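# Copy the reference drawing onto the paper pad

## Task

Use the markers to reproduce the 'drawing' reference image on the pad of paper. The image covers the entire sheet, and its top edge corresponds to the pad's long side farthest from the robot. The scrap strip next to the pad does not count toward the result.

## Robot and tools

Robot: two 6-joint arms, left_arm and right_arm, each with a two-finger gripper. The left arm stands on the +y side. These names do not match left and right in the images. Base positions in the scene frame: left_arm (-0.006, +0.341, 0) m, right_arm (-0.005, -0.338, 0) m, each turned only slightly about z.

Scene frame: origin at table-top height, midway between the nominal bases. +x points out over the table, +z points up. Reported end_effector_position (metres) is the point between the finger pads, about 1 cm behind the tips, and it can be a few centimetres off. The fingers point along the gripper's +z axis and open and close along its y axis.

Joint order, used in every row and in every per-arm list in results: wrist pitch (joint4), wrist roll (joint6), shoulder (joint2), wrist yaw (joint5), elbow (joint3), waist (joint1). After these comes the gripper opening. Stated ranges in rad:
- waist -2.618 to 3.054
- shoulder 0 to 3.142
- elbow 0 to 3.142
- wrist pitch -1.571 to 1.571
- wrist yaw -1.571 to 1.571
- wrist roll -2.094 to 2.094
The real ends may differ by up to 0.059 rad. In results, the finger gap is given in m; 0.094 means fully open.

execute_actions(actions, cameras)
- actions is a list of actions. Each action is a list of up to 15 rows, one row per 1/30 s control step. If an action has fewer rows, its last row is held for the remaining steps. Each action lasts 0.5 s.
- A row is one flat list of 14 numbers, each in [-1, 1], covering both arms: 6 joint numbers then the opening for left_arm, then the same 7 for right_arm.
- Joint numbers are offsets, not angles. They count from the arm's Joint targets as they stood when that action began, not from the previous row. Sending the same offset again moves the joint further.
- Scaling: 1.0 equals 2.224 rad for waist, shoulder and elbow, and 8.485 rad for the three wrist joints. Send 0 to keep a joint where it is.
- The opening is absolute: +1 fully open, -1 closed. Sending 0 commands half-open, so to leave a gripper unchanged, repeat its current command.
- An action is rejected for both arms if it would push a joint more than 0.059 rad past its range end. If the first action fails this check, or any action is malformed, the whole call is rejected.
- Images come back only when actions is empty or cameras names them. Camera names: cam_high, cam_low, cam_above, cam_left_wrist, cam_right_wrist, or ["all"].

move(target, speed, blend, opening_speed, grip_force, blocking, cameras)
- target is one 14-number row laid out as above, or a list of up to 15 such rows. Every row is an offset from the same starting Joint targets, not from the row before it.
- All joints move together in a joint-space path, so the gripper traces a curve. The path does not avoid obstacles or the other arm.
- speed: top speed in rad/s of the joint with the farthest to go, 0.01 to 12.57, default 0.5. Give one value, or one per target.
- blend: in rad, rounds the corners between targets; 0 stops at each one.
- opening_speed: rate of change of the opening per second on the -1..1 scale, at least 0.2.
- grip_force: newtons per finger pad, 10 to 50. Give one value or one per arm. Lower values make closing slow.
- blocking=false returns after about 0.5 s while the motion continues.
- The whole path is capped at 10 s, and each move takes at least 0.5 s. The result ends with a "move:" line: done, off_target (at rest more than 0.035 rad from target), moving, held or fault. It may add limits=held.

Other tools
- wait(seconds 0 to 10) lets time pass while the arms hold their commands.
- stop brakes a running move.
- zoom_image(camera, region=[x0,y0,x1,y1]) crops the newest image from that camera, measured in pixels from its top-left corner, at most 504x504. Full images are 672x504.
- show_instructions shows the reference picture.
- read_manual returns the licence texts.
- finished_scene ends the scene and cannot be undone.

Results report, per arm: Joint positions (rad, plus finger gap), Joint velocities, Joint targets, joint torques, gripper pose, grip_measured (on the opening scale) and grip_effort_nm (motor effort; negative means closing). Joint targets are the base that your next offsets count from. Other lines:
- "joint sent to its limit": a joint was clamped at its end.
- "joint command not followed": the clearance check changed some steps.
- MOTOR HOT: a motor has reached 75 °C. At 90 °C that arm folds up and stays idle for the rest of the scene.

Motion limits: each joint target can lead its measured angle by at most 0.339 rad (big joints) or 2.2 rad (wrist joints). Targets that would move the gripper more than 200 mm at once are scaled back.

How to draw: pick up a marker, bring its tip down gently onto the pad, and drag it to form the picture, using the reference's orientation with its top at the far long edge. Try strokes on the scrap strip first if useful.

Avoid:
- pressing the pen hard or driving targets far below the paper
- fast contact and collisions between the arms
- squeezing the other arm's fingers
- dropping markers, or letting anything leave the table
- holding arms stretched out or pushing for long, which heats the motors

To end an arm's push against something, command its targets back past its measured positions.

Each tool is called after "Call:" as name(argument=value, ...), one argument or row to a line, values as JSON.

Reference images:

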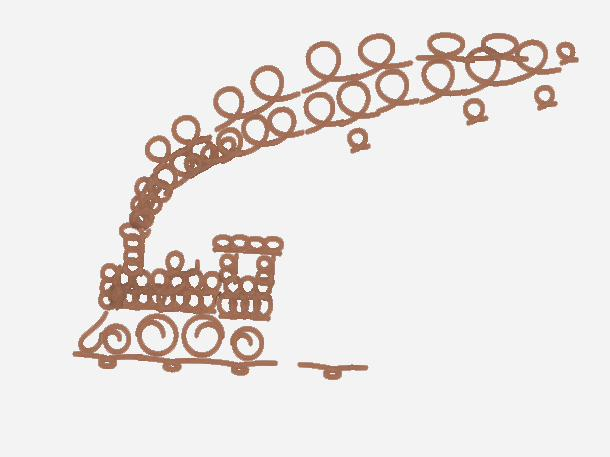

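## Session

I'll start by looking at the scene and the instructions.

Call:
show_instructions(
)

Call:
execute_actions(
  actions=[],
)

Reference images for this scene: drawing.

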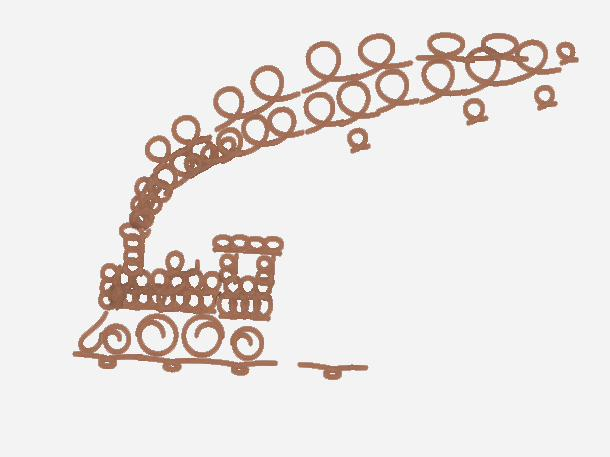

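Scene clock: 0.00 s.
left_arm: end_effector_position=(+0.3943, +0.3349, +0.1104) grip_measured=+1.000 grip_effort_nm=n/a end_effector_quat_wxyz=(+0.619, -0.006, +0.785, +0.003) | right_arm: end_effector_position=(+0.3946, -0.3968, +0.1304) grip_measured=+1.000 grip_effort_nm=n/a end_effector_quat_wxyz=(+0.624, +0.073, +0.770, -0.109)
Joint names: [wrist pitch, wrist roll, shoulder, wrist yaw, elbow, waist]
Joint positions: left_arm=[1.014 -0.014 1.582 -0.052 0.332 -0.05 0.094] | right_arm=[0.967 -0.036 1.532 0.21 0.362 -0.038 0.094]
Joint velocities: within noise
Joint torques (N m): no reading
Heat: left arm: 34 °C; right arm: 34 °C.
Joint targets: left_arm=[1.021 -0.015 1.574 -0.052 0.340 -0.050] | right_arm=[0.979 -0.036 1.522 0.211 0.373 -0.038]
Tool commands: left_gripper/opening=+1.0 right_gripper/opening=+1.0

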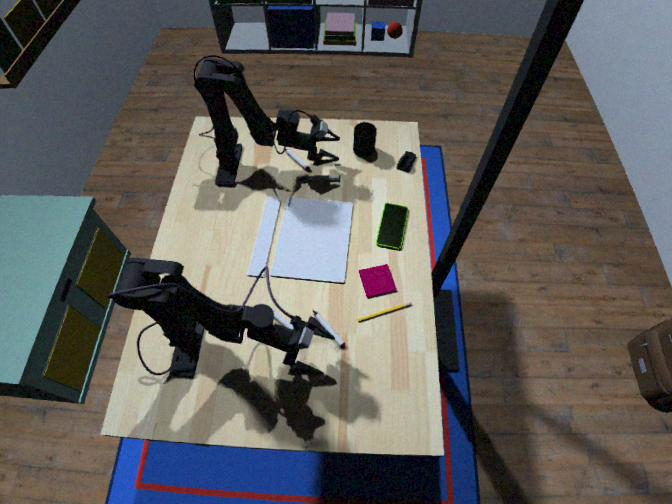

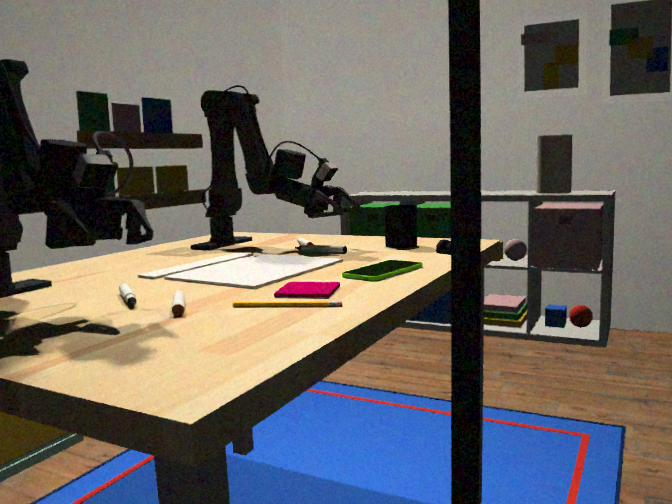

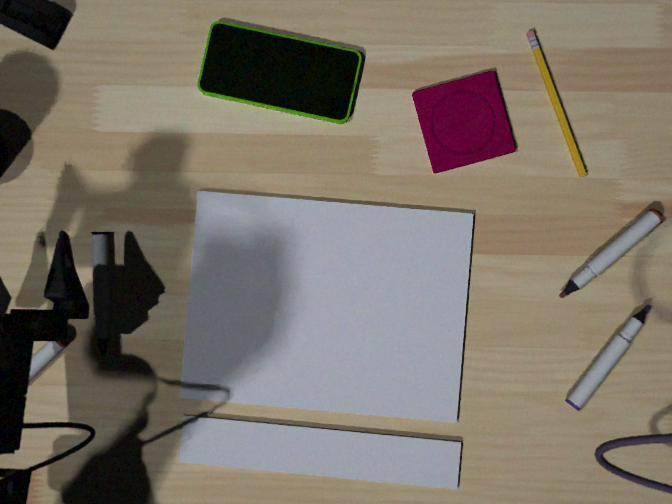

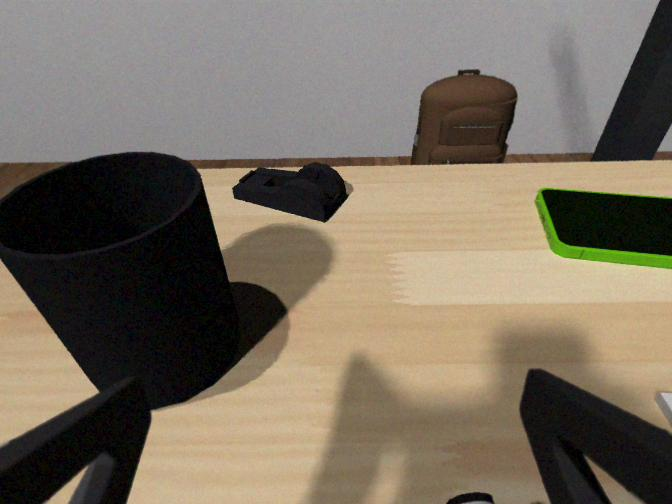

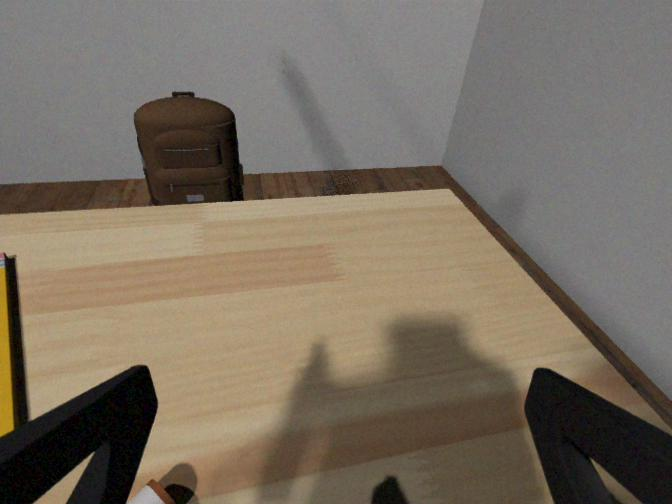

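Call:
zoom_image(
  camera="cam_above",
  region=[420, 150, 672, 450],
)

Call:
zoom_image(
  camera="cam_above",
  region=[0, 180, 260, 480],
)

Call:
zoom_image(
  camera="cam_above",
  region=[150, 170, 500, 504],
)

Call:
zoom_image(
  camera="cam_high",
  region=[180, 110, 460, 400],
)

Call:
zoom_image(
  camera="cam_low",
  region=[80, 220, 400, 340],
)

Scaled by 1.680 from the camera's 672x504 image, which has a finer 960x720 frame.

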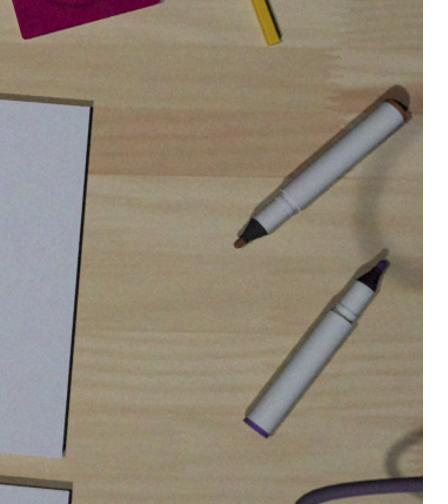

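Scaled by 1.680 from the camera's 672x504 image, which has a finer 960x720 frame.

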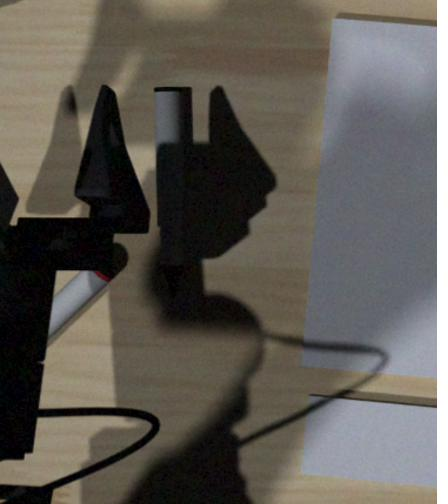

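Scaled by 1.440 from the camera's 672x504 image, which has a finer 960x720 frame.

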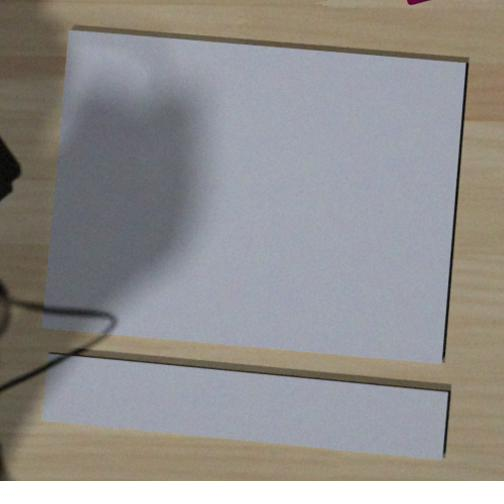

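Scaled by 1.738 from the camera's 672x504 image, which has a finer 960x720 frame.

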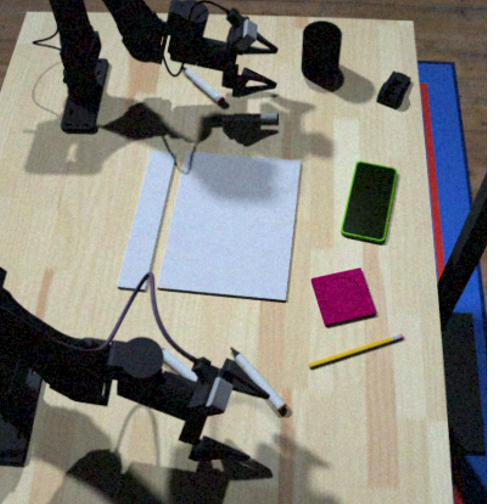

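Scaled by 1.575 from the camera's 672x504 image, which has a finer 960x720 frame.

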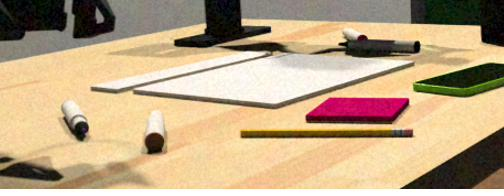

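Call:
zoom_image(
  camera="cam_above",
  region=[180, 175, 230, 215],
)

Call:
zoom_image(
  camera="cam_above",
  region=[450, 195, 500, 235],
)

Call:
zoom_image(
  camera="cam_above",
  region=[440, 405, 490, 445],
)

Call:
zoom_image(
  camera="cam_above",
  region=[165, 385, 215, 425],
)

Call:
zoom_image(
  camera="cam_above",
  region=[540, 190, 672, 310],
)

Scaled by 10.080 from the camera's 672x504 image, which has a finer 960x720 frame.

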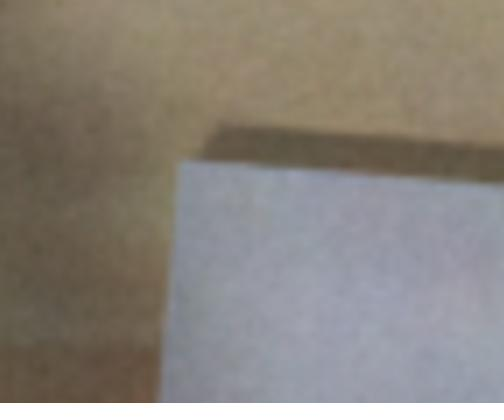

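Scaled by 10.080 from the camera's 672x504 image, which has a finer 960x720 frame.

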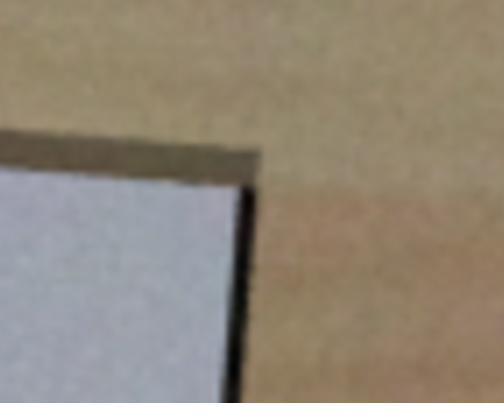

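Scaled by 10.080 from the camera's 672x504 image, which has a finer 960x720 frame.

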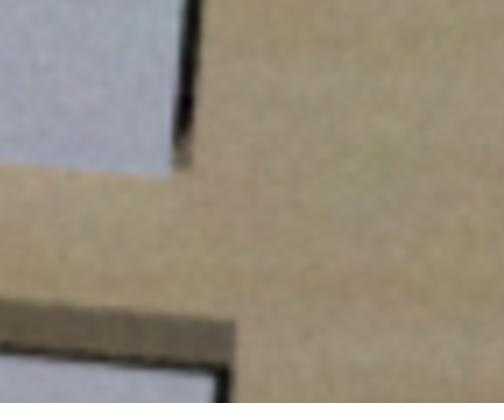

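Scaled by 10.080 from the camera's 672x504 image, which has a finer 960x720 frame.

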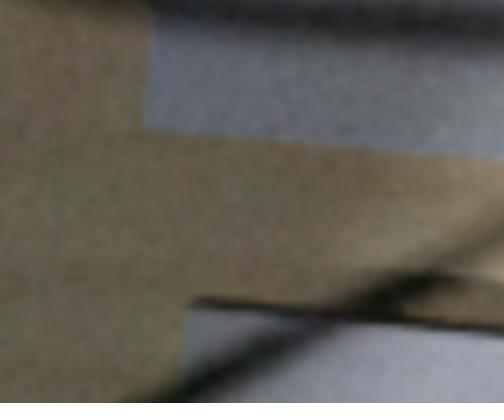

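Scaled by 3.818 from the camera's 672x504 image, which has a finer 960x720 frame.

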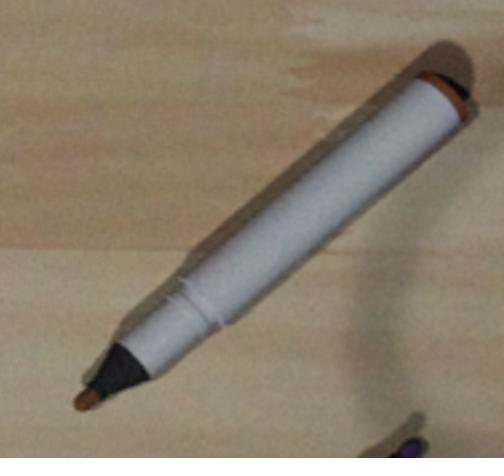

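Call:
move(
  target=[0,0,0,0,0,0,1, -0.2939,0.1186,0.2323,-0.0249,0.7239,0.0683,1],
  speed=0.8,
  cameras=["cam_above","cam_right_wrist","cam_high"],
)

Scene clock: 14.03 s.
left_arm: end_effector_position=(+0.3943, +0.3349, +0.1104) grip_measured=+1.000 grip_effort_nm=0.00 end_effector_quat_wxyz=(+0.619, -0.006, +0.785, +0.003) | right_arm: end_effector_position=(+0.3767, -0.3021, +0.1439) grip_measured=+1.000 grip_effort_nm=0.00 end_effector_quat_wxyz=(-0.006, +0.422, +0.907, -0.003)
Joint names: [wrist pitch, wrist roll, shoulder, wrist yaw, elbow, waist]
Joint positions: left_arm=[1.014 -0.014 1.582 -0.052 0.332 -0.05 0.094] | right_arm=[-1.501 0.963 2.034 -0.001 1.951 0.108 0.094]
Joint torques (N m): left_arm=[1.68 0.03 -6.48 -0.01 5.33 -0.12] | right_arm=[0.2 0.07 -7.62 0.01 8.43 0.5]
Heat: left arm: 35 °C; right arm: 37 °C.
Joint targets: left_arm=[1.021 -0.015 1.574 -0.052 0.340 -0.050] | right_arm=[-1.515 0.970 2.038 -0.001 1.984 0.114]
move: done
Images, in order (width x height): cam_high 672x504, cam_above 672x504, cam_right_wrist 672x504.

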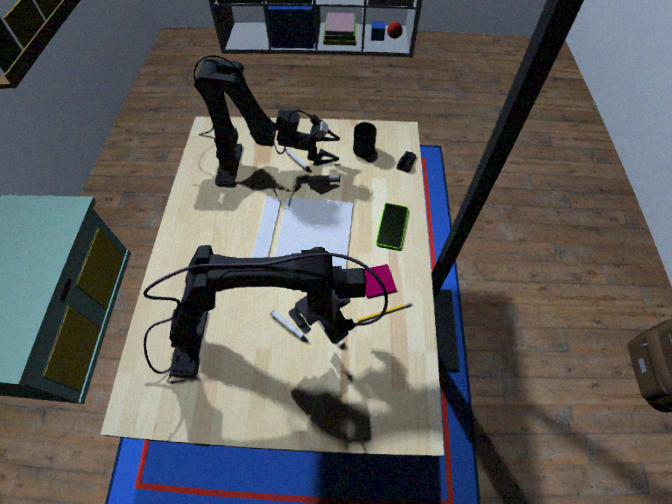

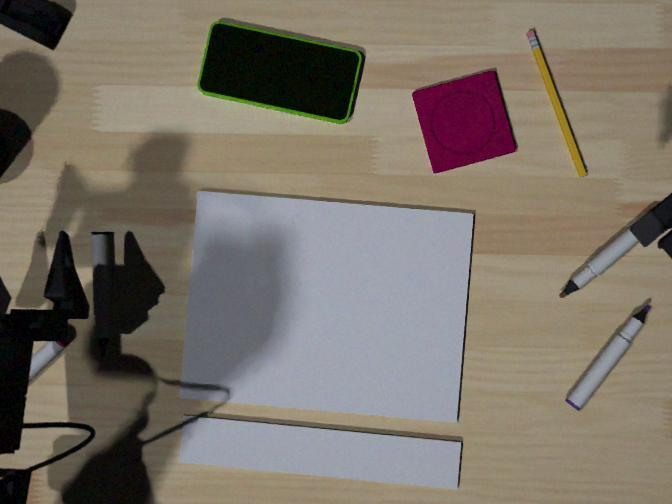

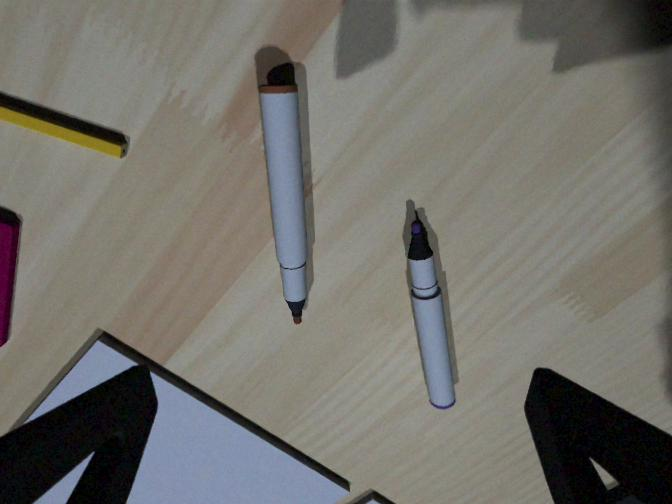

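Call:
move(
  target=[0,0,0,0,0,0,1, 0.0350,0.00502,0.0192,0.0001,-0.1152,0.0265,1],
  speed=0.4,
  cameras=["cam_right_wrist","cam_above"],
)

Scene clock: 17.53 s.
left_arm: end_effector_position=(+0.3943, +0.3349, +0.1104) grip_measured=+1.000 grip_effort_nm=0.00 end_effector_quat_wxyz=(+0.619, -0.006, +0.785, +0.003) | right_arm: end_effector_position=(+0.3862, -0.2770, +0.0706) grip_measured=+1.000 grip_effort_nm=0.00 end_effector_quat_wxyz=(-0.007, +0.414, +0.910, -0.003)
Joint names: [wrist pitch, wrist roll, shoulder, wrist yaw, elbow, waist]
Joint positions: left_arm=[1.014 -0.014 1.582 -0.052 0.332 -0.05 0.094] | right_arm=[-1.235 1.006 2.082 -0.002 1.731 0.169 0.094]
Joint torques (N m): left_arm=[1.69 0.03 -6.32 -0.05 5.34 -0.12] | right_arm=[0.48 0.07 -8.43 0.03 5.2 0.35]
Heat: left arm: 35 °C; right arm: 36 °C.
Joint targets: left_arm=[1.021 -0.015 1.574 -0.052 0.340 -0.050] | right_arm=[-1.218 1.013 2.081 0.000 1.727 0.173]
move: done
Images, in order (width x height): cam_above 672x504, cam_right_wrist 672x504.

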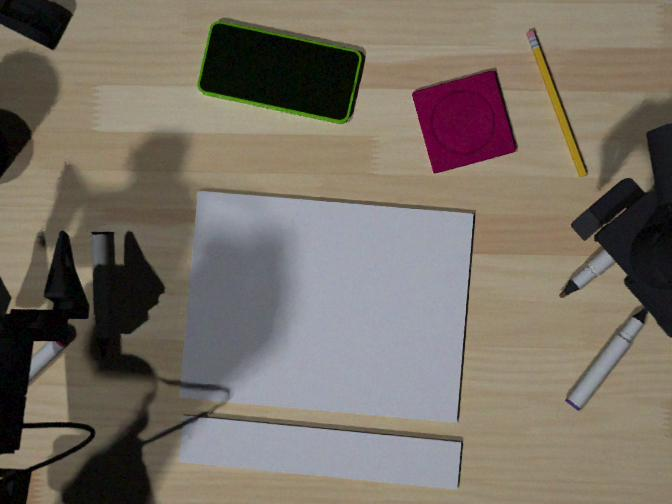

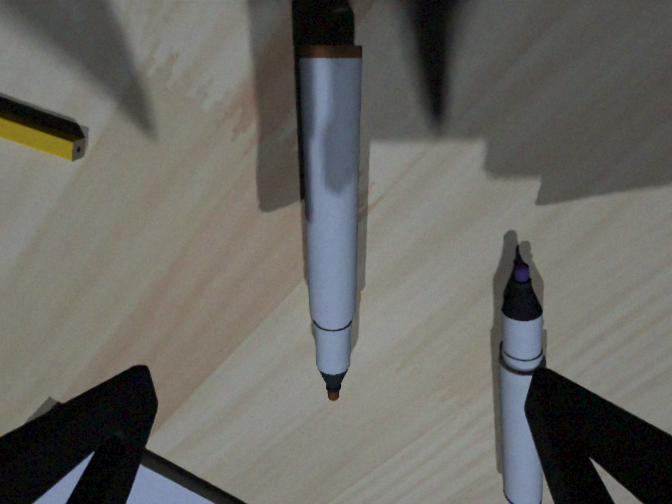

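Call:
move(
  target=[0,0,0,0,0,0,1, 0.02487,0,0.01322,0,-0.07509,0,0.1],
  speed=0.15,
  opening_speed=1.0,
  cameras=["cam_right_wrist","cam_above"],
)

Scene clock: 20.93 s.
left_arm: end_effector_position=(+0.3943, +0.3349, +0.1104) grip_measured=+1.000 grip_effort_nm=0.00 end_effector_quat_wxyz=(+0.619, -0.006, +0.785, +0.003) | right_arm: end_effector_position=(+0.3873, -0.2769, +0.0206) grip_measured=+0.102 grip_effort_nm=-0.08 end_effector_quat_wxyz=(+0.002, +0.414, +0.910, +0.002)
Joint names: [wrist pitch, wrist roll, shoulder, wrist yaw, elbow, waist]
Joint positions: left_arm=[1.014 -0.014 1.582 -0.052 0.332 -0.05 0.094] | right_arm=[-1.025 1.006 2.106 -0.002 1.566 0.169 0.052]
Joint torques (N m): left_arm=[1.68 0.05 -6.39 -0.06 5.23 -0.05] | right_arm=[0.49 0.07 -8.14 0.03 4.86 0.36]
Heat: left arm: 36 °C; right arm: 36 °C.
Joint targets: left_arm=[1.021 -0.015 1.574 -0.052 0.340 -0.050] | right_arm=[-1.007 1.013 2.110 0.000 1.560 0.173]
move: done
Images, in order (width x height): cam_above 672x504, cam_right_wrist 672x504.

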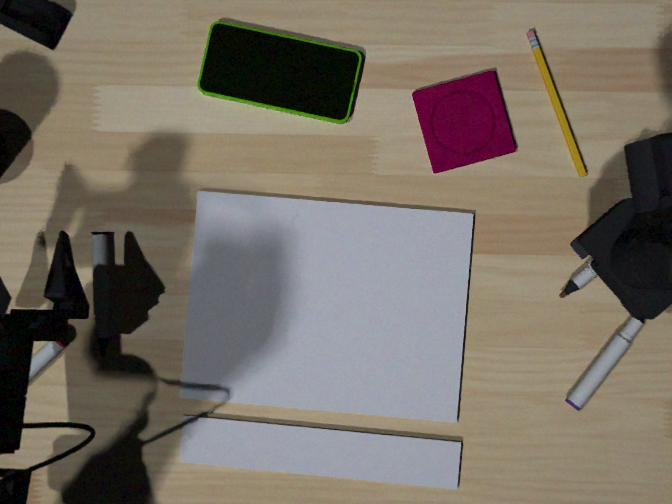

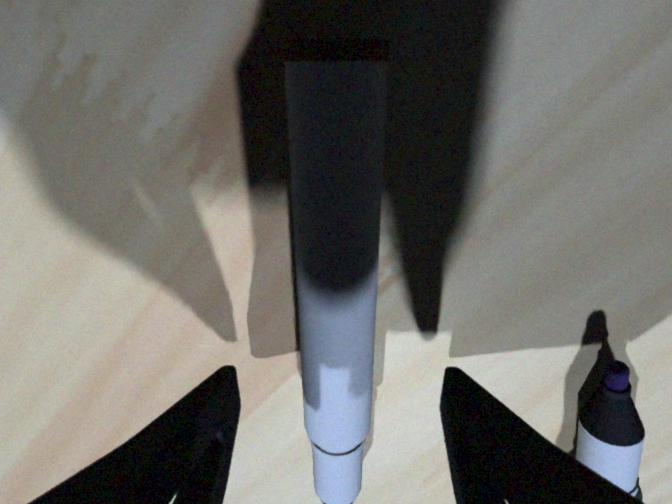

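Call:
move(
  target=[0,0,0,0,0,0,1, 0.00189,0,0.0062,0,-0.0036,0,0.1],
  speed=0.05,
  cameras=["cam_right_wrist"],
)

Scene clock: 23.33 s.
left_arm: end_effector_position=(+0.3943, +0.3349, +0.1104) grip_measured=+1.000 grip_effort_nm=0.00 end_effector_quat_wxyz=(+0.619, -0.006, +0.785, +0.003) | right_arm: end_effector_position=(+0.3874, -0.2768, +0.0138) grip_measured=+0.102 grip_effort_nm=-0.08 end_effector_quat_wxyz=(+0.000, +0.414, +0.910, +0.001)
Joint names: [wrist pitch, wrist roll, shoulder, wrist yaw, elbow, waist]
Joint positions: left_arm=[1.014 -0.014 1.582 -0.052 0.332 -0.05 0.094] | right_arm=[-1.009 1.006 2.119 -0.002 1.559 0.169 0.052]
Joint torques (N m): left_arm=[1.69 0.05 -6.37 -0.06 5.05 -0.06] | right_arm=[0.49 0.07 -8.14 0.03 4.78 0.35]
Heat: left arm: 36 °C; right arm: 36 °C.
Joint targets: left_arm=[1.021 -0.015 1.574 -0.052 0.340 -0.050] | right_arm=[-0.991 1.013 2.124 0.000 1.552 0.173]
move: done
Images, in order (width x height): cam_right_wrist 672x504.

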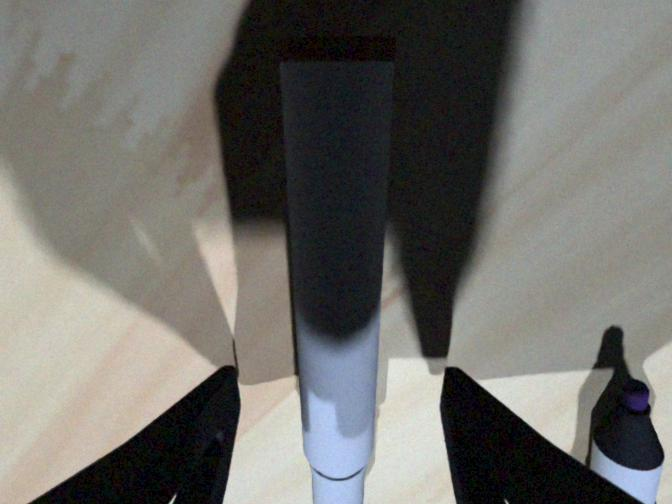

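Call:
move(
  target=[0,0,0,0,0,0,1, 0,0,0,0,0,0,-0.8],
  opening_speed=0.4,
  cameras=["cam_right_wrist","cam_above"],
)

Scene clock: 26.07 s.
left_arm: end_effector_position=(+0.3943, +0.3349, +0.1104) grip_measured=+1.000 grip_effort_nm=0.00 end_effector_quat_wxyz=(+0.619, -0.006, +0.785, +0.003) | right_arm: end_effector_position=(+0.3877, -0.2768, +0.0138) grip_measured=-0.643 grip_effort_nm=-1.03 end_effector_quat_wxyz=(+0.001, +0.414, +0.910, +0.001)
Joint names: [wrist pitch, wrist roll, shoulder, wrist yaw, elbow, waist]
Joint positions: left_arm=[1.014 -0.014 1.582 -0.052 0.332 -0.05 0.094] | right_arm=[-1.007 1.006 2.119 -0.002 1.559 0.169 0.017]
Joint torques (N m): left_arm=[1.68 0.05 -6.54 -0.07 5.18 -0.09] | right_arm=[0.48 0.07 -8.13 0.03 4.78 0.36]
Heat: left arm: 36 °C; right arm: 36 °C.
Joint targets: left_arm=[1.021 -0.015 1.574 -0.052 0.340 -0.050] | right_arm=[-0.991 1.013 2.124 0.000 1.552 0.173]
move: done
Images, in order (width x height): cam_above 672x504, cam_right_wrist 672x504.

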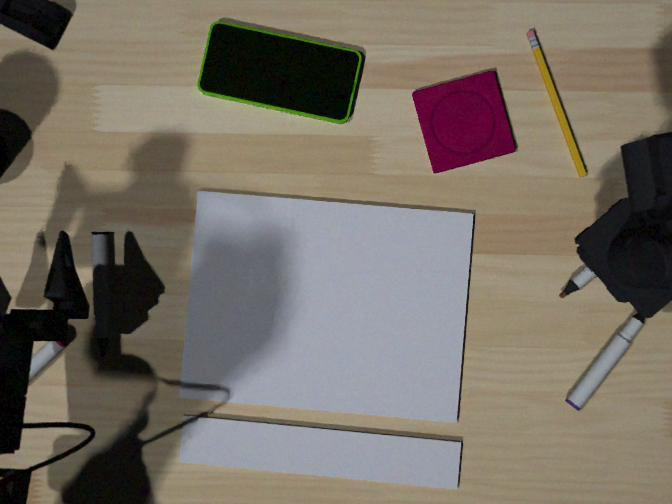

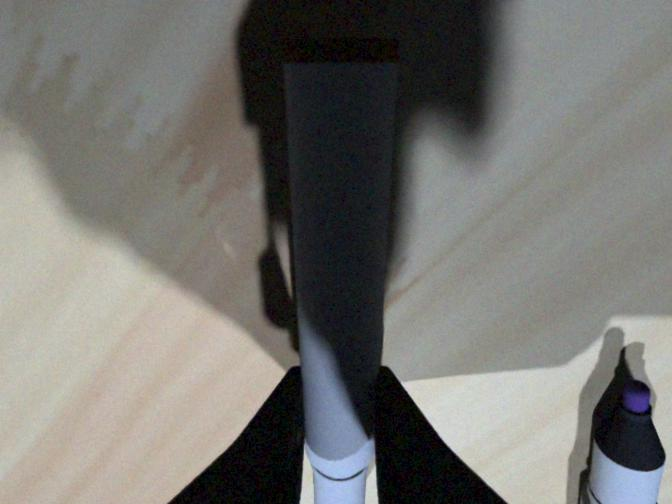

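Call:
move(
  target=[
    [0,0,0,0,0,0,1, -0.0470,0,-0.0234,0,0.1556,0,-0.8],
    [0,0,0,0,0,0,1, 0.21344,-0.11939,-0.19065,0,-0.30216,0.37185,-0.8],
  ],
  speed=[0.35,0.8],
  blend=0.03,
  cameras=["cam_right_wrist","cam_above","cam_high","cam_low"],
)

Scene clock: 35.77 s.
left_arm: end_effector_position=(+0.3943, +0.3349, +0.1104) grip_measured=+1.000 grip_effort_nm=0.00 end_effector_quat_wxyz=(+0.619, -0.006, +0.785, +0.003) | right_arm: end_effector_position=(+0.2814, +0.0960, +0.2206) grip_measured=-0.643 grip_effort_nm=-1.03 end_effector_quat_wxyz=(+0.603, -0.343, +0.642, +0.327)
Joint names: [wrist pitch, wrist roll, shoulder, wrist yaw, elbow, waist]
Joint positions: left_arm=[1.014 -0.014 1.582 -0.052 0.332 -0.05 0.094] | right_arm=[0.787 0.005 1.734 -0.002 0.887 1.001 0.017]
Joint torques (N m): left_arm=[1.64 0.04 -6.49 -0.02 5.27 0.05] | right_arm=[1.97 -0.07 -8.96 0.03 5.6 -0.14]
Heat: left arm: 37 °C; right arm: 36 °C.
Joint targets: left_arm=[1.021 -0.015 1.574 -0.052 0.340 -0.050] | right_arm=[0.820 0.000 1.700 0.000 0.880 1.000]
move: done
Images, in order (width x height): cam_high 672x504, cam_low 672x504, cam_above 672x504, cam_right_wrist 672x504.

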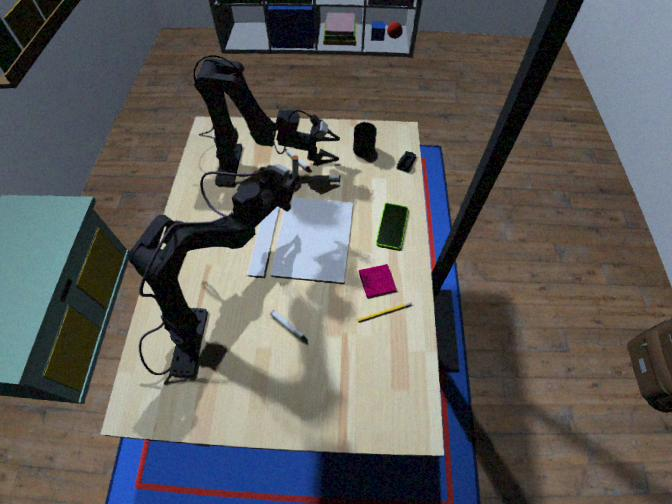

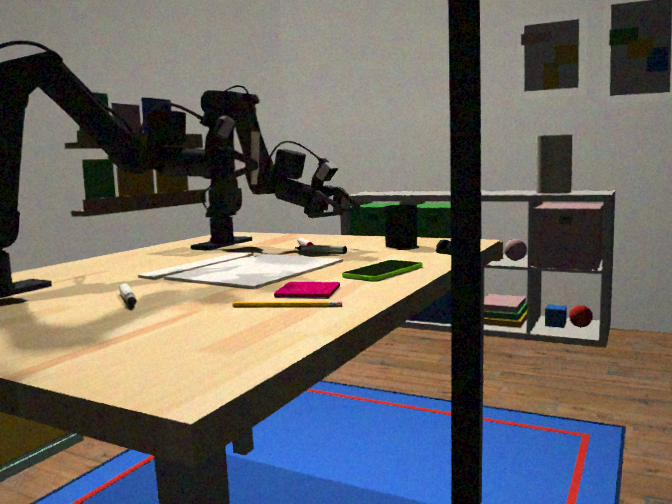

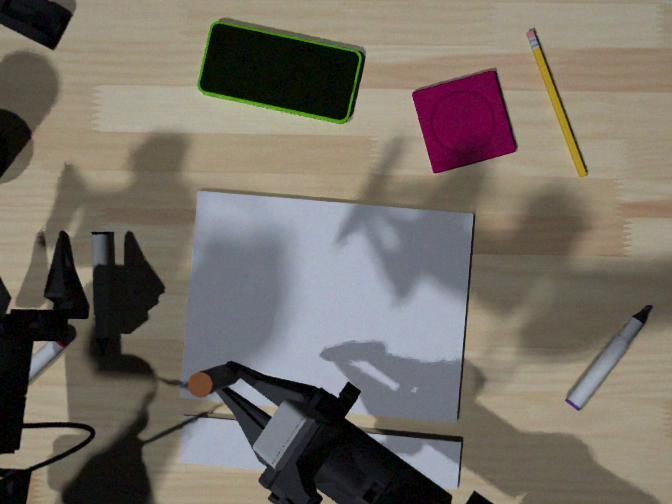

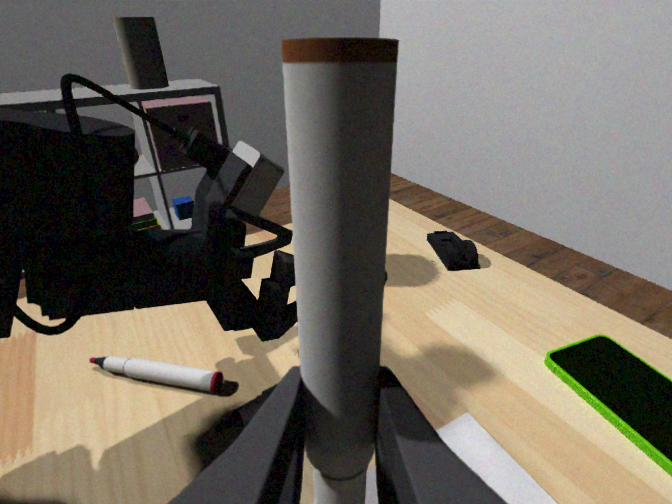

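Call:
execute_actions(
  actions=[
    [[0,0,0,0,0,0,1,0,0,0,0,0,0.003,-0.8],[0,0,0,0,0,0,1,0,0,0,0,0,0.006,-0.8],[0,0,0,0,0,0,1,0,0,0,0,0,0.009,-0.8],[0,0,0,0,0,0,1,0,0,0,0,0,0.009,-0.8],[0,0,0,0,0,0,1,0,0,0,0,0,0.009,-0.8],[0,0,0,0,0,0,1,0,0,0,0,0,0.009,-0.8],[0,0,0,0,0,0,1,0,0,0,0,0,0.009,-0.8],[0,0,0,0,0,0,1,0,0,0,0,0,0.006,-0.8],[0,0,0,0,0,0,1,0,0,0,0,0,0.003,-0.8],[0,0,0,0,0,0,1,0,0,0,0,0,0,-0.8],[0,0,0,0,0,0,1,0,0,0,0,0,0,-0.8],[0,0,0,0,0,0,1,0,0,0,0,0,0,-0.8],[0,0,0,0,0,0,1,0,0,0,0,0,0,-0.8],[0,0,0,0,0,0,1,0,0,0,0,0,0,-0.8],[0,0,0,0,0,0,1,0,0,0,0,0,0,-0.8]],
  ],
)

Call:
execute_actions(
  actions=[
    [[0,0,0,0,0,0,1,0,0,-0.003,0,0,0,-0.8],[0,0,0,0,0,0,1,0,0,-0.006,0,0,0,-0.8],[0,0,0,0,0,0,1,0,0,-0.009,0,0,0,-0.8],[0,0,0,0,0,0,1,0,0,-0.009,0,0,0,-0.8],[0,0,0,0,0,0,1,0,0,-0.009,0,0,0,-0.8],[0,0,0,0,0,0,1,0,0,-0.009,0,0,0,-0.8],[0,0,0,0,0,0,1,0,0,-0.009,0,0,0,-0.8],[0,0,0,0,0,0,1,0,0,-0.006,0,0,0,-0.8],[0,0,0,0,0,0,1,0,0,-0.003,0,0,0,-0.8],[0,0,0,0,0,0,1,0,0,0,0,0,0,-0.8],[0,0,0,0,0,0,1,0,0,0,0,0,0,-0.8],[0,0,0,0,0,0,1,0,0,0,0,0,0,-0.8],[0,0,0,0,0,0,1,0,0,0,0,0,0,-0.8],[0,0,0,0,0,0,1,0,0,0,0,0,0,-0.8],[0,0,0,0,0,0,1,0,0,0,0,0,0,-0.8]],
  ],
)

Call:
execute_actions(
  actions=[
    [[0,0,0,0,0,0,1,0,0,0,0,-0.003,0,-0.8],[0,0,0,0,0,0,1,0,0,0,0,-0.006,0,-0.8],[0,0,0,0,0,0,1,0,0,0,0,-0.009,0,-0.8],[0,0,0,0,0,0,1,0,0,0,0,-0.009,0,-0.8],[0,0,0,0,0,0,1,0,0,0,0,-0.009,0,-0.8],[0,0,0,0,0,0,1,0,0,0,0,-0.009,0,-0.8],[0,0,0,0,0,0,1,0,0,0,0,-0.009,0,-0.8],[0,0,0,0,0,0,1,0,0,0,0,-0.006,0,-0.8],[0,0,0,0,0,0,1,0,0,0,0,-0.003,0,-0.8],[0,0,0,0,0,0,1,0,0,0,0,0,0,-0.8],[0,0,0,0,0,0,1,0,0,0,0,0,0,-0.8],[0,0,0,0,0,0,1,0,0,0,0,0,0,-0.8],[0,0,0,0,0,0,1,0,0,0,0,0,0,-0.8],[0,0,0,0,0,0,1,0,0,0,0,0,0,-0.8],[0,0,0,0,0,0,1,0,0,0,0,0,0,-0.8]],
  ],
)

Scene clock: 37.50 s.
left_arm: end_effector_position=(+0.3943, +0.3349, +0.1104) grip_measured=+1.000 grip_effort_nm=0.00 end_effector_quat_wxyz=(+0.619, -0.006, +0.785, +0.003) | right_arm: end_effector_position=(+0.2790, +0.0976, +0.2207) grip_measured=-0.643 grip_effort_nm=-1.03 end_effector_quat_wxyz=(+0.602, -0.345, +0.640, +0.328)
Joint names: [wrist pitch, wrist roll, shoulder, wrist yaw, elbow, waist]
Joint positions: left_arm=[1.014 -0.014 1.582 -0.052 0.332 -0.05 0.094] | right_arm=[0.788 0.005 1.734 -0.002 0.887 1.007 0.017]
Joint torques (N m): left_arm=[1.66 0.03 -6.3 -0.05 5.23 0.02] | right_arm=[1.96 -0.05 -8.98 0.03 5.6 -0.64]
Heat: left arm: 37 °C; right arm: 36 °C.
Joint targets: left_arm=[1.021 -0.015 1.574 -0.052 0.340 -0.050] | right_arm=[0.820 0.000 1.700 0.000 0.880 1.000]
Step readings (joint positions of left_arm | right_arm):
0: [1.014 -0.014 1.582 -0.052 0.332 -0.050] | [0.788 0.005 1.734 -0.002 0.887 1.001]
1: [1.014 -0.014 1.582 -0.052 0.332 -0.050] | [0.788 0.005 1.734 -0.002 0.887 1.001]
2: [1.014 -0.014 1.582 -0.052 0.332 -0.050] | [0.788 0.005 1.734 -0.002 0.887 1.003]
4: [1.014 -0.014 1.582 -0.052 0.332 -0.050] | [0.788 0.005 1.734 -0.002 0.887 1.008]
8: [1.014 -0.014 1.582 -0.052 0.332 -0.050] | [0.788 0.005 1.734 -0.002 0.887 1.013]
15: [1.014 -0.014 1.582 -0.052 0.332 -0.050] | [0.788 0.005 1.734 -0.002 0.887 1.007]

Scene clock: 38.20 s.
left_arm: end_effector_position=(+0.3943, +0.3349, +0.1104) grip_measured=+1.000 grip_effort_nm=0.00 end_effector_quat_wxyz=(+0.619, -0.006, +0.785, +0.003) | right_arm: end_effector_position=(+0.2778, +0.0958, +0.2328) grip_measured=-0.643 grip_effort_nm=-1.03 end_effector_quat_wxyz=(+0.611, -0.341, +0.632, +0.333)
Joint names: [wrist pitch, wrist roll, shoulder, wrist yaw, elbow, waist]
Joint positions: left_arm=[1.014 -0.014 1.582 -0.052 0.332 -0.05 0.094] | right_arm=[0.794 0.005 1.713 -0.002 0.887 1.007 0.017]
Joint torques (N m): left_arm=[1.71 0.06 -6.41 -0.06 5.27 -0.03] | right_arm=[1.89 -0.06 -7.2 0.03 5.67 -0.64]
Heat: left arm: 37 °C; right arm: 36 °C.
Joint targets: left_arm=[1.021 -0.015 1.574 -0.052 0.340 -0.050] | right_arm=[0.820 0.000 1.700 0.000 0.880 1.000]
Step readings (joint positions of left_arm | right_arm):
0: [1.014 -0.014 1.582 -0.052 0.332 -0.050] | [0.788 0.005 1.734 -0.002 0.887 1.007]
1: [1.014 -0.014 1.582 -0.052 0.332 -0.050] | [0.788 0.005 1.733 -0.002 0.887 1.007]
2: [1.014 -0.014 1.582 -0.052 0.332 -0.050] | [0.788 0.005 1.732 -0.002 0.887 1.007]
4: [1.014 -0.014 1.582 -0.052 0.332 -0.050] | [0.788 0.005 1.725 -0.002 0.887 1.007]
8: [1.014 -0.014 1.582 -0.052 0.332 -0.050] | [0.791 0.005 1.713 -0.002 0.887 1.007]
15: [1.014 -0.014 1.582 -0.052 0.332 -0.050] | [0.794 0.005 1.713 -0.002 0.887 1.007]

Scene clock: 38.90 s.
left_arm: end_effector_position=(+0.3943, +0.3349, +0.1104) grip_measured=+1.000 grip_effort_nm=0.00 end_effector_quat_wxyz=(+0.619, -0.006, +0.785, +0.003) | right_arm: end_effector_position=(+0.2760, +0.0931, +0.2233) grip_measured=-0.643 grip_effort_nm=-1.03 end_effector_quat_wxyz=(+0.605, -0.344, +0.638, +0.330)
Joint names: [wrist pitch, wrist roll, shoulder, wrist yaw, elbow, waist]
Joint positions: left_arm=[1.014 -0.014 1.582 -0.052 0.332 -0.05 0.094] | right_arm=[0.796 0.005 1.713 -0.002 0.866 1.007 0.017]
Joint torques (N m): left_arm=[1.68 0.01 -6.43 -0.07 5.3 -0.02] | right_arm=[1.87 -0.05 -7.16 0.03 7.49 -0.62]
Heat: left arm: 37 °C; right arm: 36 °C.
Joint targets: left_arm=[1.021 -0.015 1.574 -0.052 0.340 -0.050] | right_arm=[0.820 0.000 1.700 0.000 0.880 1.000]
Step readings (joint positions of left_arm | right_arm):
0: [1.014 -0.014 1.582 -0.052 0.332 -0.050] | [0.794 0.005 1.713 -0.002 0.887 1.007]
1: [1.014 -0.014 1.582 -0.052 0.332 -0.050] | [0.795 0.005 1.713 -0.002 0.887 1.007]
2: [1.014 -0.014 1.582 -0.052 0.332 -0.050] | [0.795 0.005 1.713 -0.002 0.884 1.007]
4: [1.014 -0.014 1.582 -0.052 0.332 -0.050] | [0.796 0.005 1.713 -0.002 0.876 1.007]
8: [1.014 -0.014 1.582 -0.052 0.332 -0.050] | [0.796 0.005 1.713 -0.002 0.866 1.007]
15: [1.014 -0.014 1.582 -0.052 0.332 -0.050] | [0.796 0.005 1.713 -0.002 0.866 1.007]

Call:
execute_actions(
  actions=[
    [[0,0,0,0,0,0,1,0.001,0.001,0.004,0.001,0.004,0.004,-0.8],[0,0,0,0,0,0,1,0.002,0.002,0.008,0.002,0.008,0.008,-0.8],[0,0,0,0,0,0,1,0.003,0.003,0.012,0.003,0.012,0.012,-0.8],[0,0,0,0,0,0,1,0.004,0.004,0.016,0.004,0.016,0.016,-0.8],[0,0,0,0,0,0,1,0.005,0.005,0.020,0.005,0.020,0.020,-0.8]],
    [[0,0,0,0,0,0,1,-0.001,-0.001,-0.004,-0.001,-0.004,-0.004,-0.8],[0,0,0,0,0,0,1,-0.002,-0.002,-0.008,-0.002,-0.008,-0.008,-0.8],[0,0,0,0,0,0,1,-0.003,-0.003,-0.012,-0.003,-0.012,-0.012,-0.8],[0,0,0,0,0,0,1,-0.004,-0.004,-0.016,-0.004,-0.016,-0.016,-0.8],[0,0,0,0,0,0,1,-0.005,-0.005,-0.020,-0.005,-0.020,-0.020,-0.8]],
    [[0,0,0,0,0,0,1,-0.001,-0.001,-0.004,-0.001,-0.004,-0.004,-0.8],[0,0,0,0,0,0,1,-0.002,-0.002,-0.008,-0.002,-0.008,-0.008,-0.8],[0,0,0,0,0,0,1,-0.003,-0.003,-0.012,-0.003,-0.012,-0.012,-0.8],[0,0,0,0,0,0,1,-0.004,-0.004,-0.016,-0.004,-0.016,-0.016,-0.8],[0,0,0,0,0,0,1,-0.005,-0.005,-0.020,-0.005,-0.020,-0.020,-0.8]],
    [[0,0,0,0,0,0,1,0.001,0.001,0.004,0.001,0.004,0.004,-0.8],[0,0,0,0,0,0,1,0.002,0.002,0.008,0.002,0.008,0.008,-0.8],[0,0,0,0,0,0,1,0.003,0.003,0.012,0.003,0.012,0.012,-0.8],[0,0,0,0,0,0,1,0.004,0.004,0.016,0.004,0.016,0.016,-0.8],[0,0,0,0,0,0,1,0.005,0.005,0.020,0.005,0.020,0.020,-0.8]],
  ],
)

Scene clock: 42.53 s.
left_arm: end_effector_position=(+0.3943, +0.3349, +0.1104) grip_measured=+1.000 grip_effort_nm=0.00 end_effector_quat_wxyz=(+0.619, -0.006, +0.785, +0.003) | right_arm: end_effector_position=(+0.2756, +0.0871, +0.2183) grip_measured=-0.643 grip_effort_nm=-1.03 end_effector_quat_wxyz=(+0.603, -0.349, +0.642, +0.322)
Joint names: [wrist pitch, wrist roll, shoulder, wrist yaw, elbow, waist]
Joint positions: left_arm=[1.014 -0.014 1.582 -0.052 0.332 -0.05 0.094] | right_arm=[0.787 -0.008 1.698 -0.005 0.843 1 0.017]
Joint torques (N m): left_arm=[1.64 0.06 -6.46 -0.02 5.09 -0.12] | right_arm=[1.94 0.09 -5.97 0.06 9.55 -0.02]
Heat: left arm: 37 °C; right arm: 37 °C.
Joint targets: left_arm=[1.021 -0.015 1.574 -0.052 0.340 -0.050] | right_arm=[0.820 0.000 1.700 0.000 0.880 1.000]
Step readings (joint positions of left_arm | right_arm):
0: [1.014 -0.014 1.582 -0.052 0.332 -0.050] | [0.796 0.005 1.713 -0.002 0.866 1.007]
1: [1.014 -0.014 1.582 -0.052 0.332 -0.050] | [0.797 0.005 1.713 -0.001 0.866 1.007]
2: [1.014 -0.014 1.582 -0.052 0.332 -0.050] | [0.797 0.005 1.713 0.001 0.866 1.009]
4: [1.014 -0.014 1.582 -0.052 0.332 -0.050] | [0.805 0.010 1.718 0.009 0.868 1.017]
8: [1.014 -0.014 1.582 -0.052 0.332 -0.050] | [0.820 0.025 1.741 0.028 0.887 1.033]
15: [1.014 -0.014 1.582 -0.052 0.332 -0.050] | [0.828 0.033 1.743 0.034 0.887 1.042]
16: [1.014 -0.014 1.582 -0.052 0.332 -0.050] | [0.828 0.033 1.743 0.035 0.887 1.042]
17: [1.014 -0.014 1.582 -0.052 0.332 -0.050] | [0.828 0.033 1.743 0.035 0.887 1.041]
19: [1.014 -0.014 1.582 -0.052 0.332 -0.050] | [0.828 0.027 1.743 0.028 0.887 1.034]
23: [1.014 -0.014 1.582 -0.052 0.332 -0.050] | [0.820 0.014 1.737 0.017 0.887 1.010]
30: [1.014 -0.014 1.582 -0.052 0.332 -0.050] | [0.819 0.007 1.734 0.014 0.887 1.000]
31: [1.014 -0.014 1.582 -0.052 0.332 -0.050] | [0.818 0.005 1.733 0.012 0.886 1.000]
32: [1.014 -0.014 1.582 -0.052 0.332 -0.050] | [0.816 0.002 1.730 0.009 0.883 0.998]
34: [1.014 -0.014 1.582 -0.052 0.332 -0.050] | [0.807 -0.007 1.716 -0.001 0.868 0.988]
38: [1.014 -0.014 1.582 -0.052 0.332 -0.050] | [0.786 -0.025 1.690 -0.020 0.843 0.967]
45: [1.014 -0.014 1.582 -0.052 0.332 -0.050] | [0.777 -0.035 1.688 -0.027 0.842 0.956]
46: [1.014 -0.014 1.582 -0.052 0.332 -0.050] | [0.777 -0.035 1.688 -0.027 0.842 0.956]
47: [1.014 -0.014 1.582 -0.052 0.332 -0.050] | [0.777 -0.035 1.688 -0.027 0.842 0.958]
49: [1.014 -0.014 1.582 -0.052 0.332 -0.050] | [0.778 -0.030 1.688 -0.021 0.842 0.965]
53: [1.014 -0.014 1.582 -0.052 0.332 -0.050] | [0.785 -0.017 1.695 -0.010 0.843 0.990]
60: [1.014 -0.014 1.582 -0.052 0.332 -0.050] | [0.787 -0.010 1.698 -0.007 0.843 1.000]

Call:
move(
  target=[0,0,0,0,0,0,1, -0.11137,-0.11314,0.22707,-0.17678,0.23876,-0.10656,-0.8],
  speed=0.6,
  cameras=["cam_right_wrist","cam_above","cam_high","cam_low"],
)

Scene clock: 58.97 s.
left_arm: end_effector_position=(+0.3943, +0.3349, +0.1104) grip_measured=+1.000 grip_effort_nm=0.00 end_effector_quat_wxyz=(+0.619, -0.006, +0.785, +0.003) | right_arm: end_effector_position=(+0.1935, +0.0928, +0.1211) grip_measured=-0.643 grip_effort_nm=-1.03 end_effector_quat_wxyz=(-0.296, +0.669, -0.308, -0.608)
Joint names: [wrist pitch, wrist roll, shoulder, wrist yaw, elbow, waist]
Joint positions: left_arm=[1.014 -0.014 1.582 -0.052 0.332 -0.05 0.094] | right_arm=[-0.109 -0.953 2.2 -1.464 1.377 0.766 0.017]
Joint torques (N m): left_arm=[1.67 0.04 -6.27 -0.02 5.15 -0.03] | right_arm=[0.73 -0.07 -8.68 -0.79 8.57 -0.28]
Heat: left arm: 38 °C; right arm: 39 °C.
Joint targets: left_arm=[1.021 -0.015 1.574 -0.052 0.340 -0.050] | right_arm=[-0.125 -0.960 2.205 -1.500 1.411 0.763]
move: off_target (right_arm); right_arm: the wrist yaw is farthest, 0.036 rad from its target
Images, in order (width x height): cam_high 672x504, cam_low 672x504, cam_above 672x504, cam_right_wrist 672x504.

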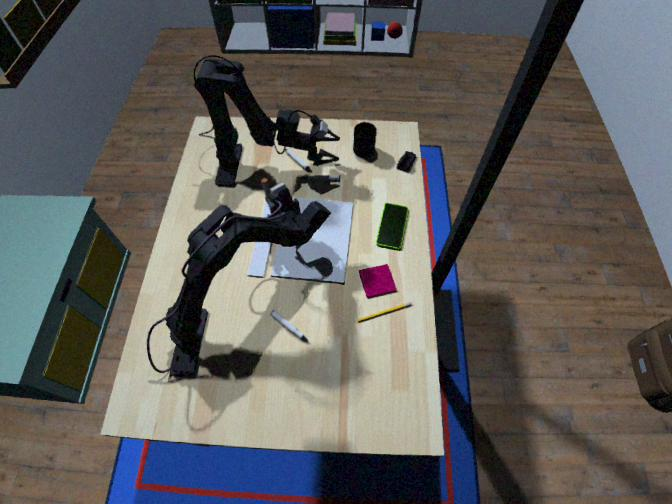

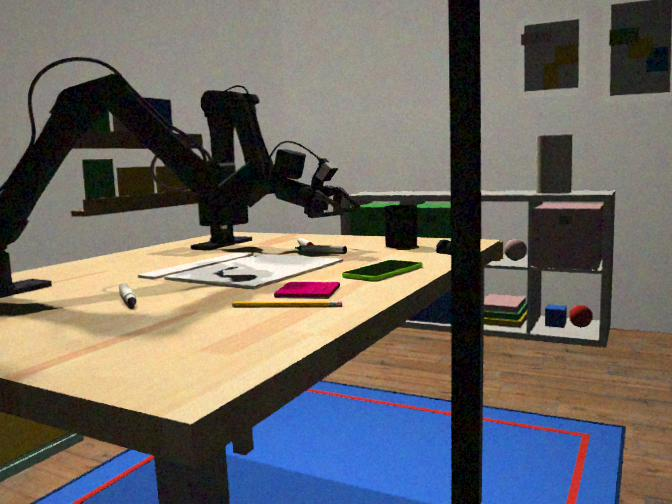

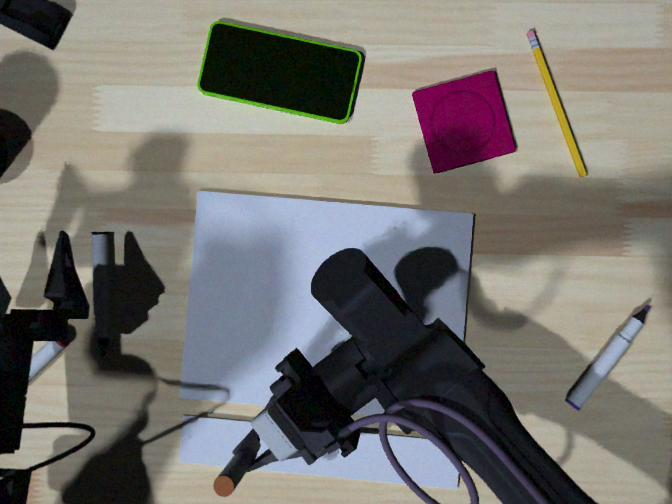

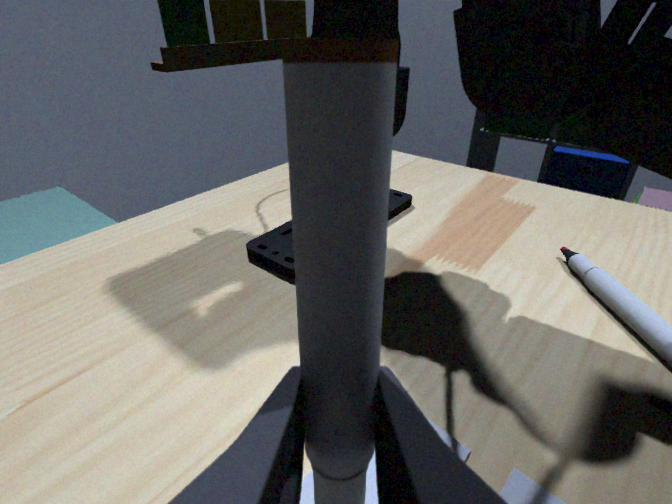

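Call:
zoom_image(
  camera="cam_above",
  region=[170, 400, 350, 504],
)

Call:
zoom_image(
  camera="cam_low",
  region=[130, 180, 330, 300],
)

Scaled by 2.800 from the camera's 672x504 image, which has a finer 960x720 frame.

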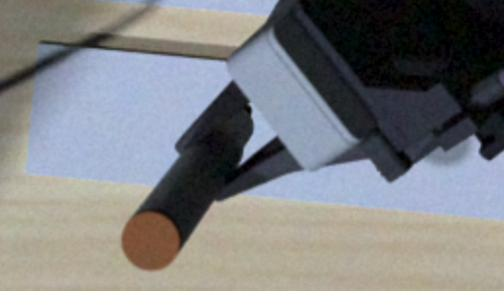

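Scaled by 2.520 from the camera's 672x504 image, which has a finer 960x720 frame.

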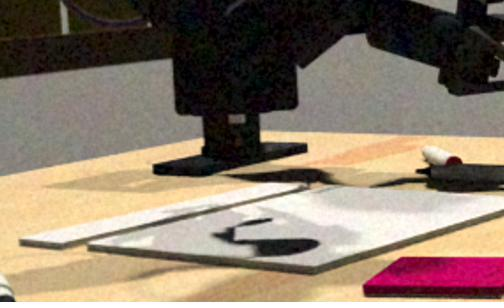

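Call:
zoom_image(
  camera="cam_above",
  region=[200, 410, 290, 500],
)

Scaled by 5.600 from the camera's 672x504 image, which has a finer 960x720 frame.

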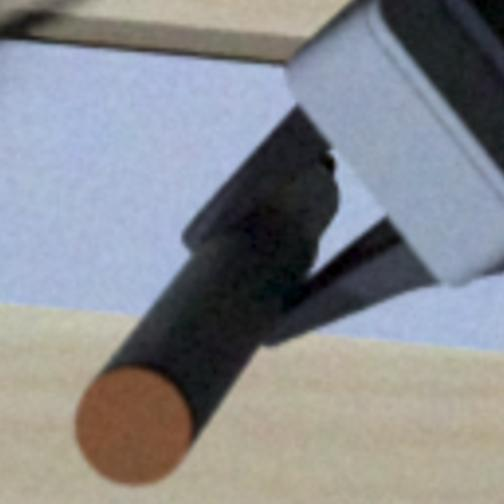

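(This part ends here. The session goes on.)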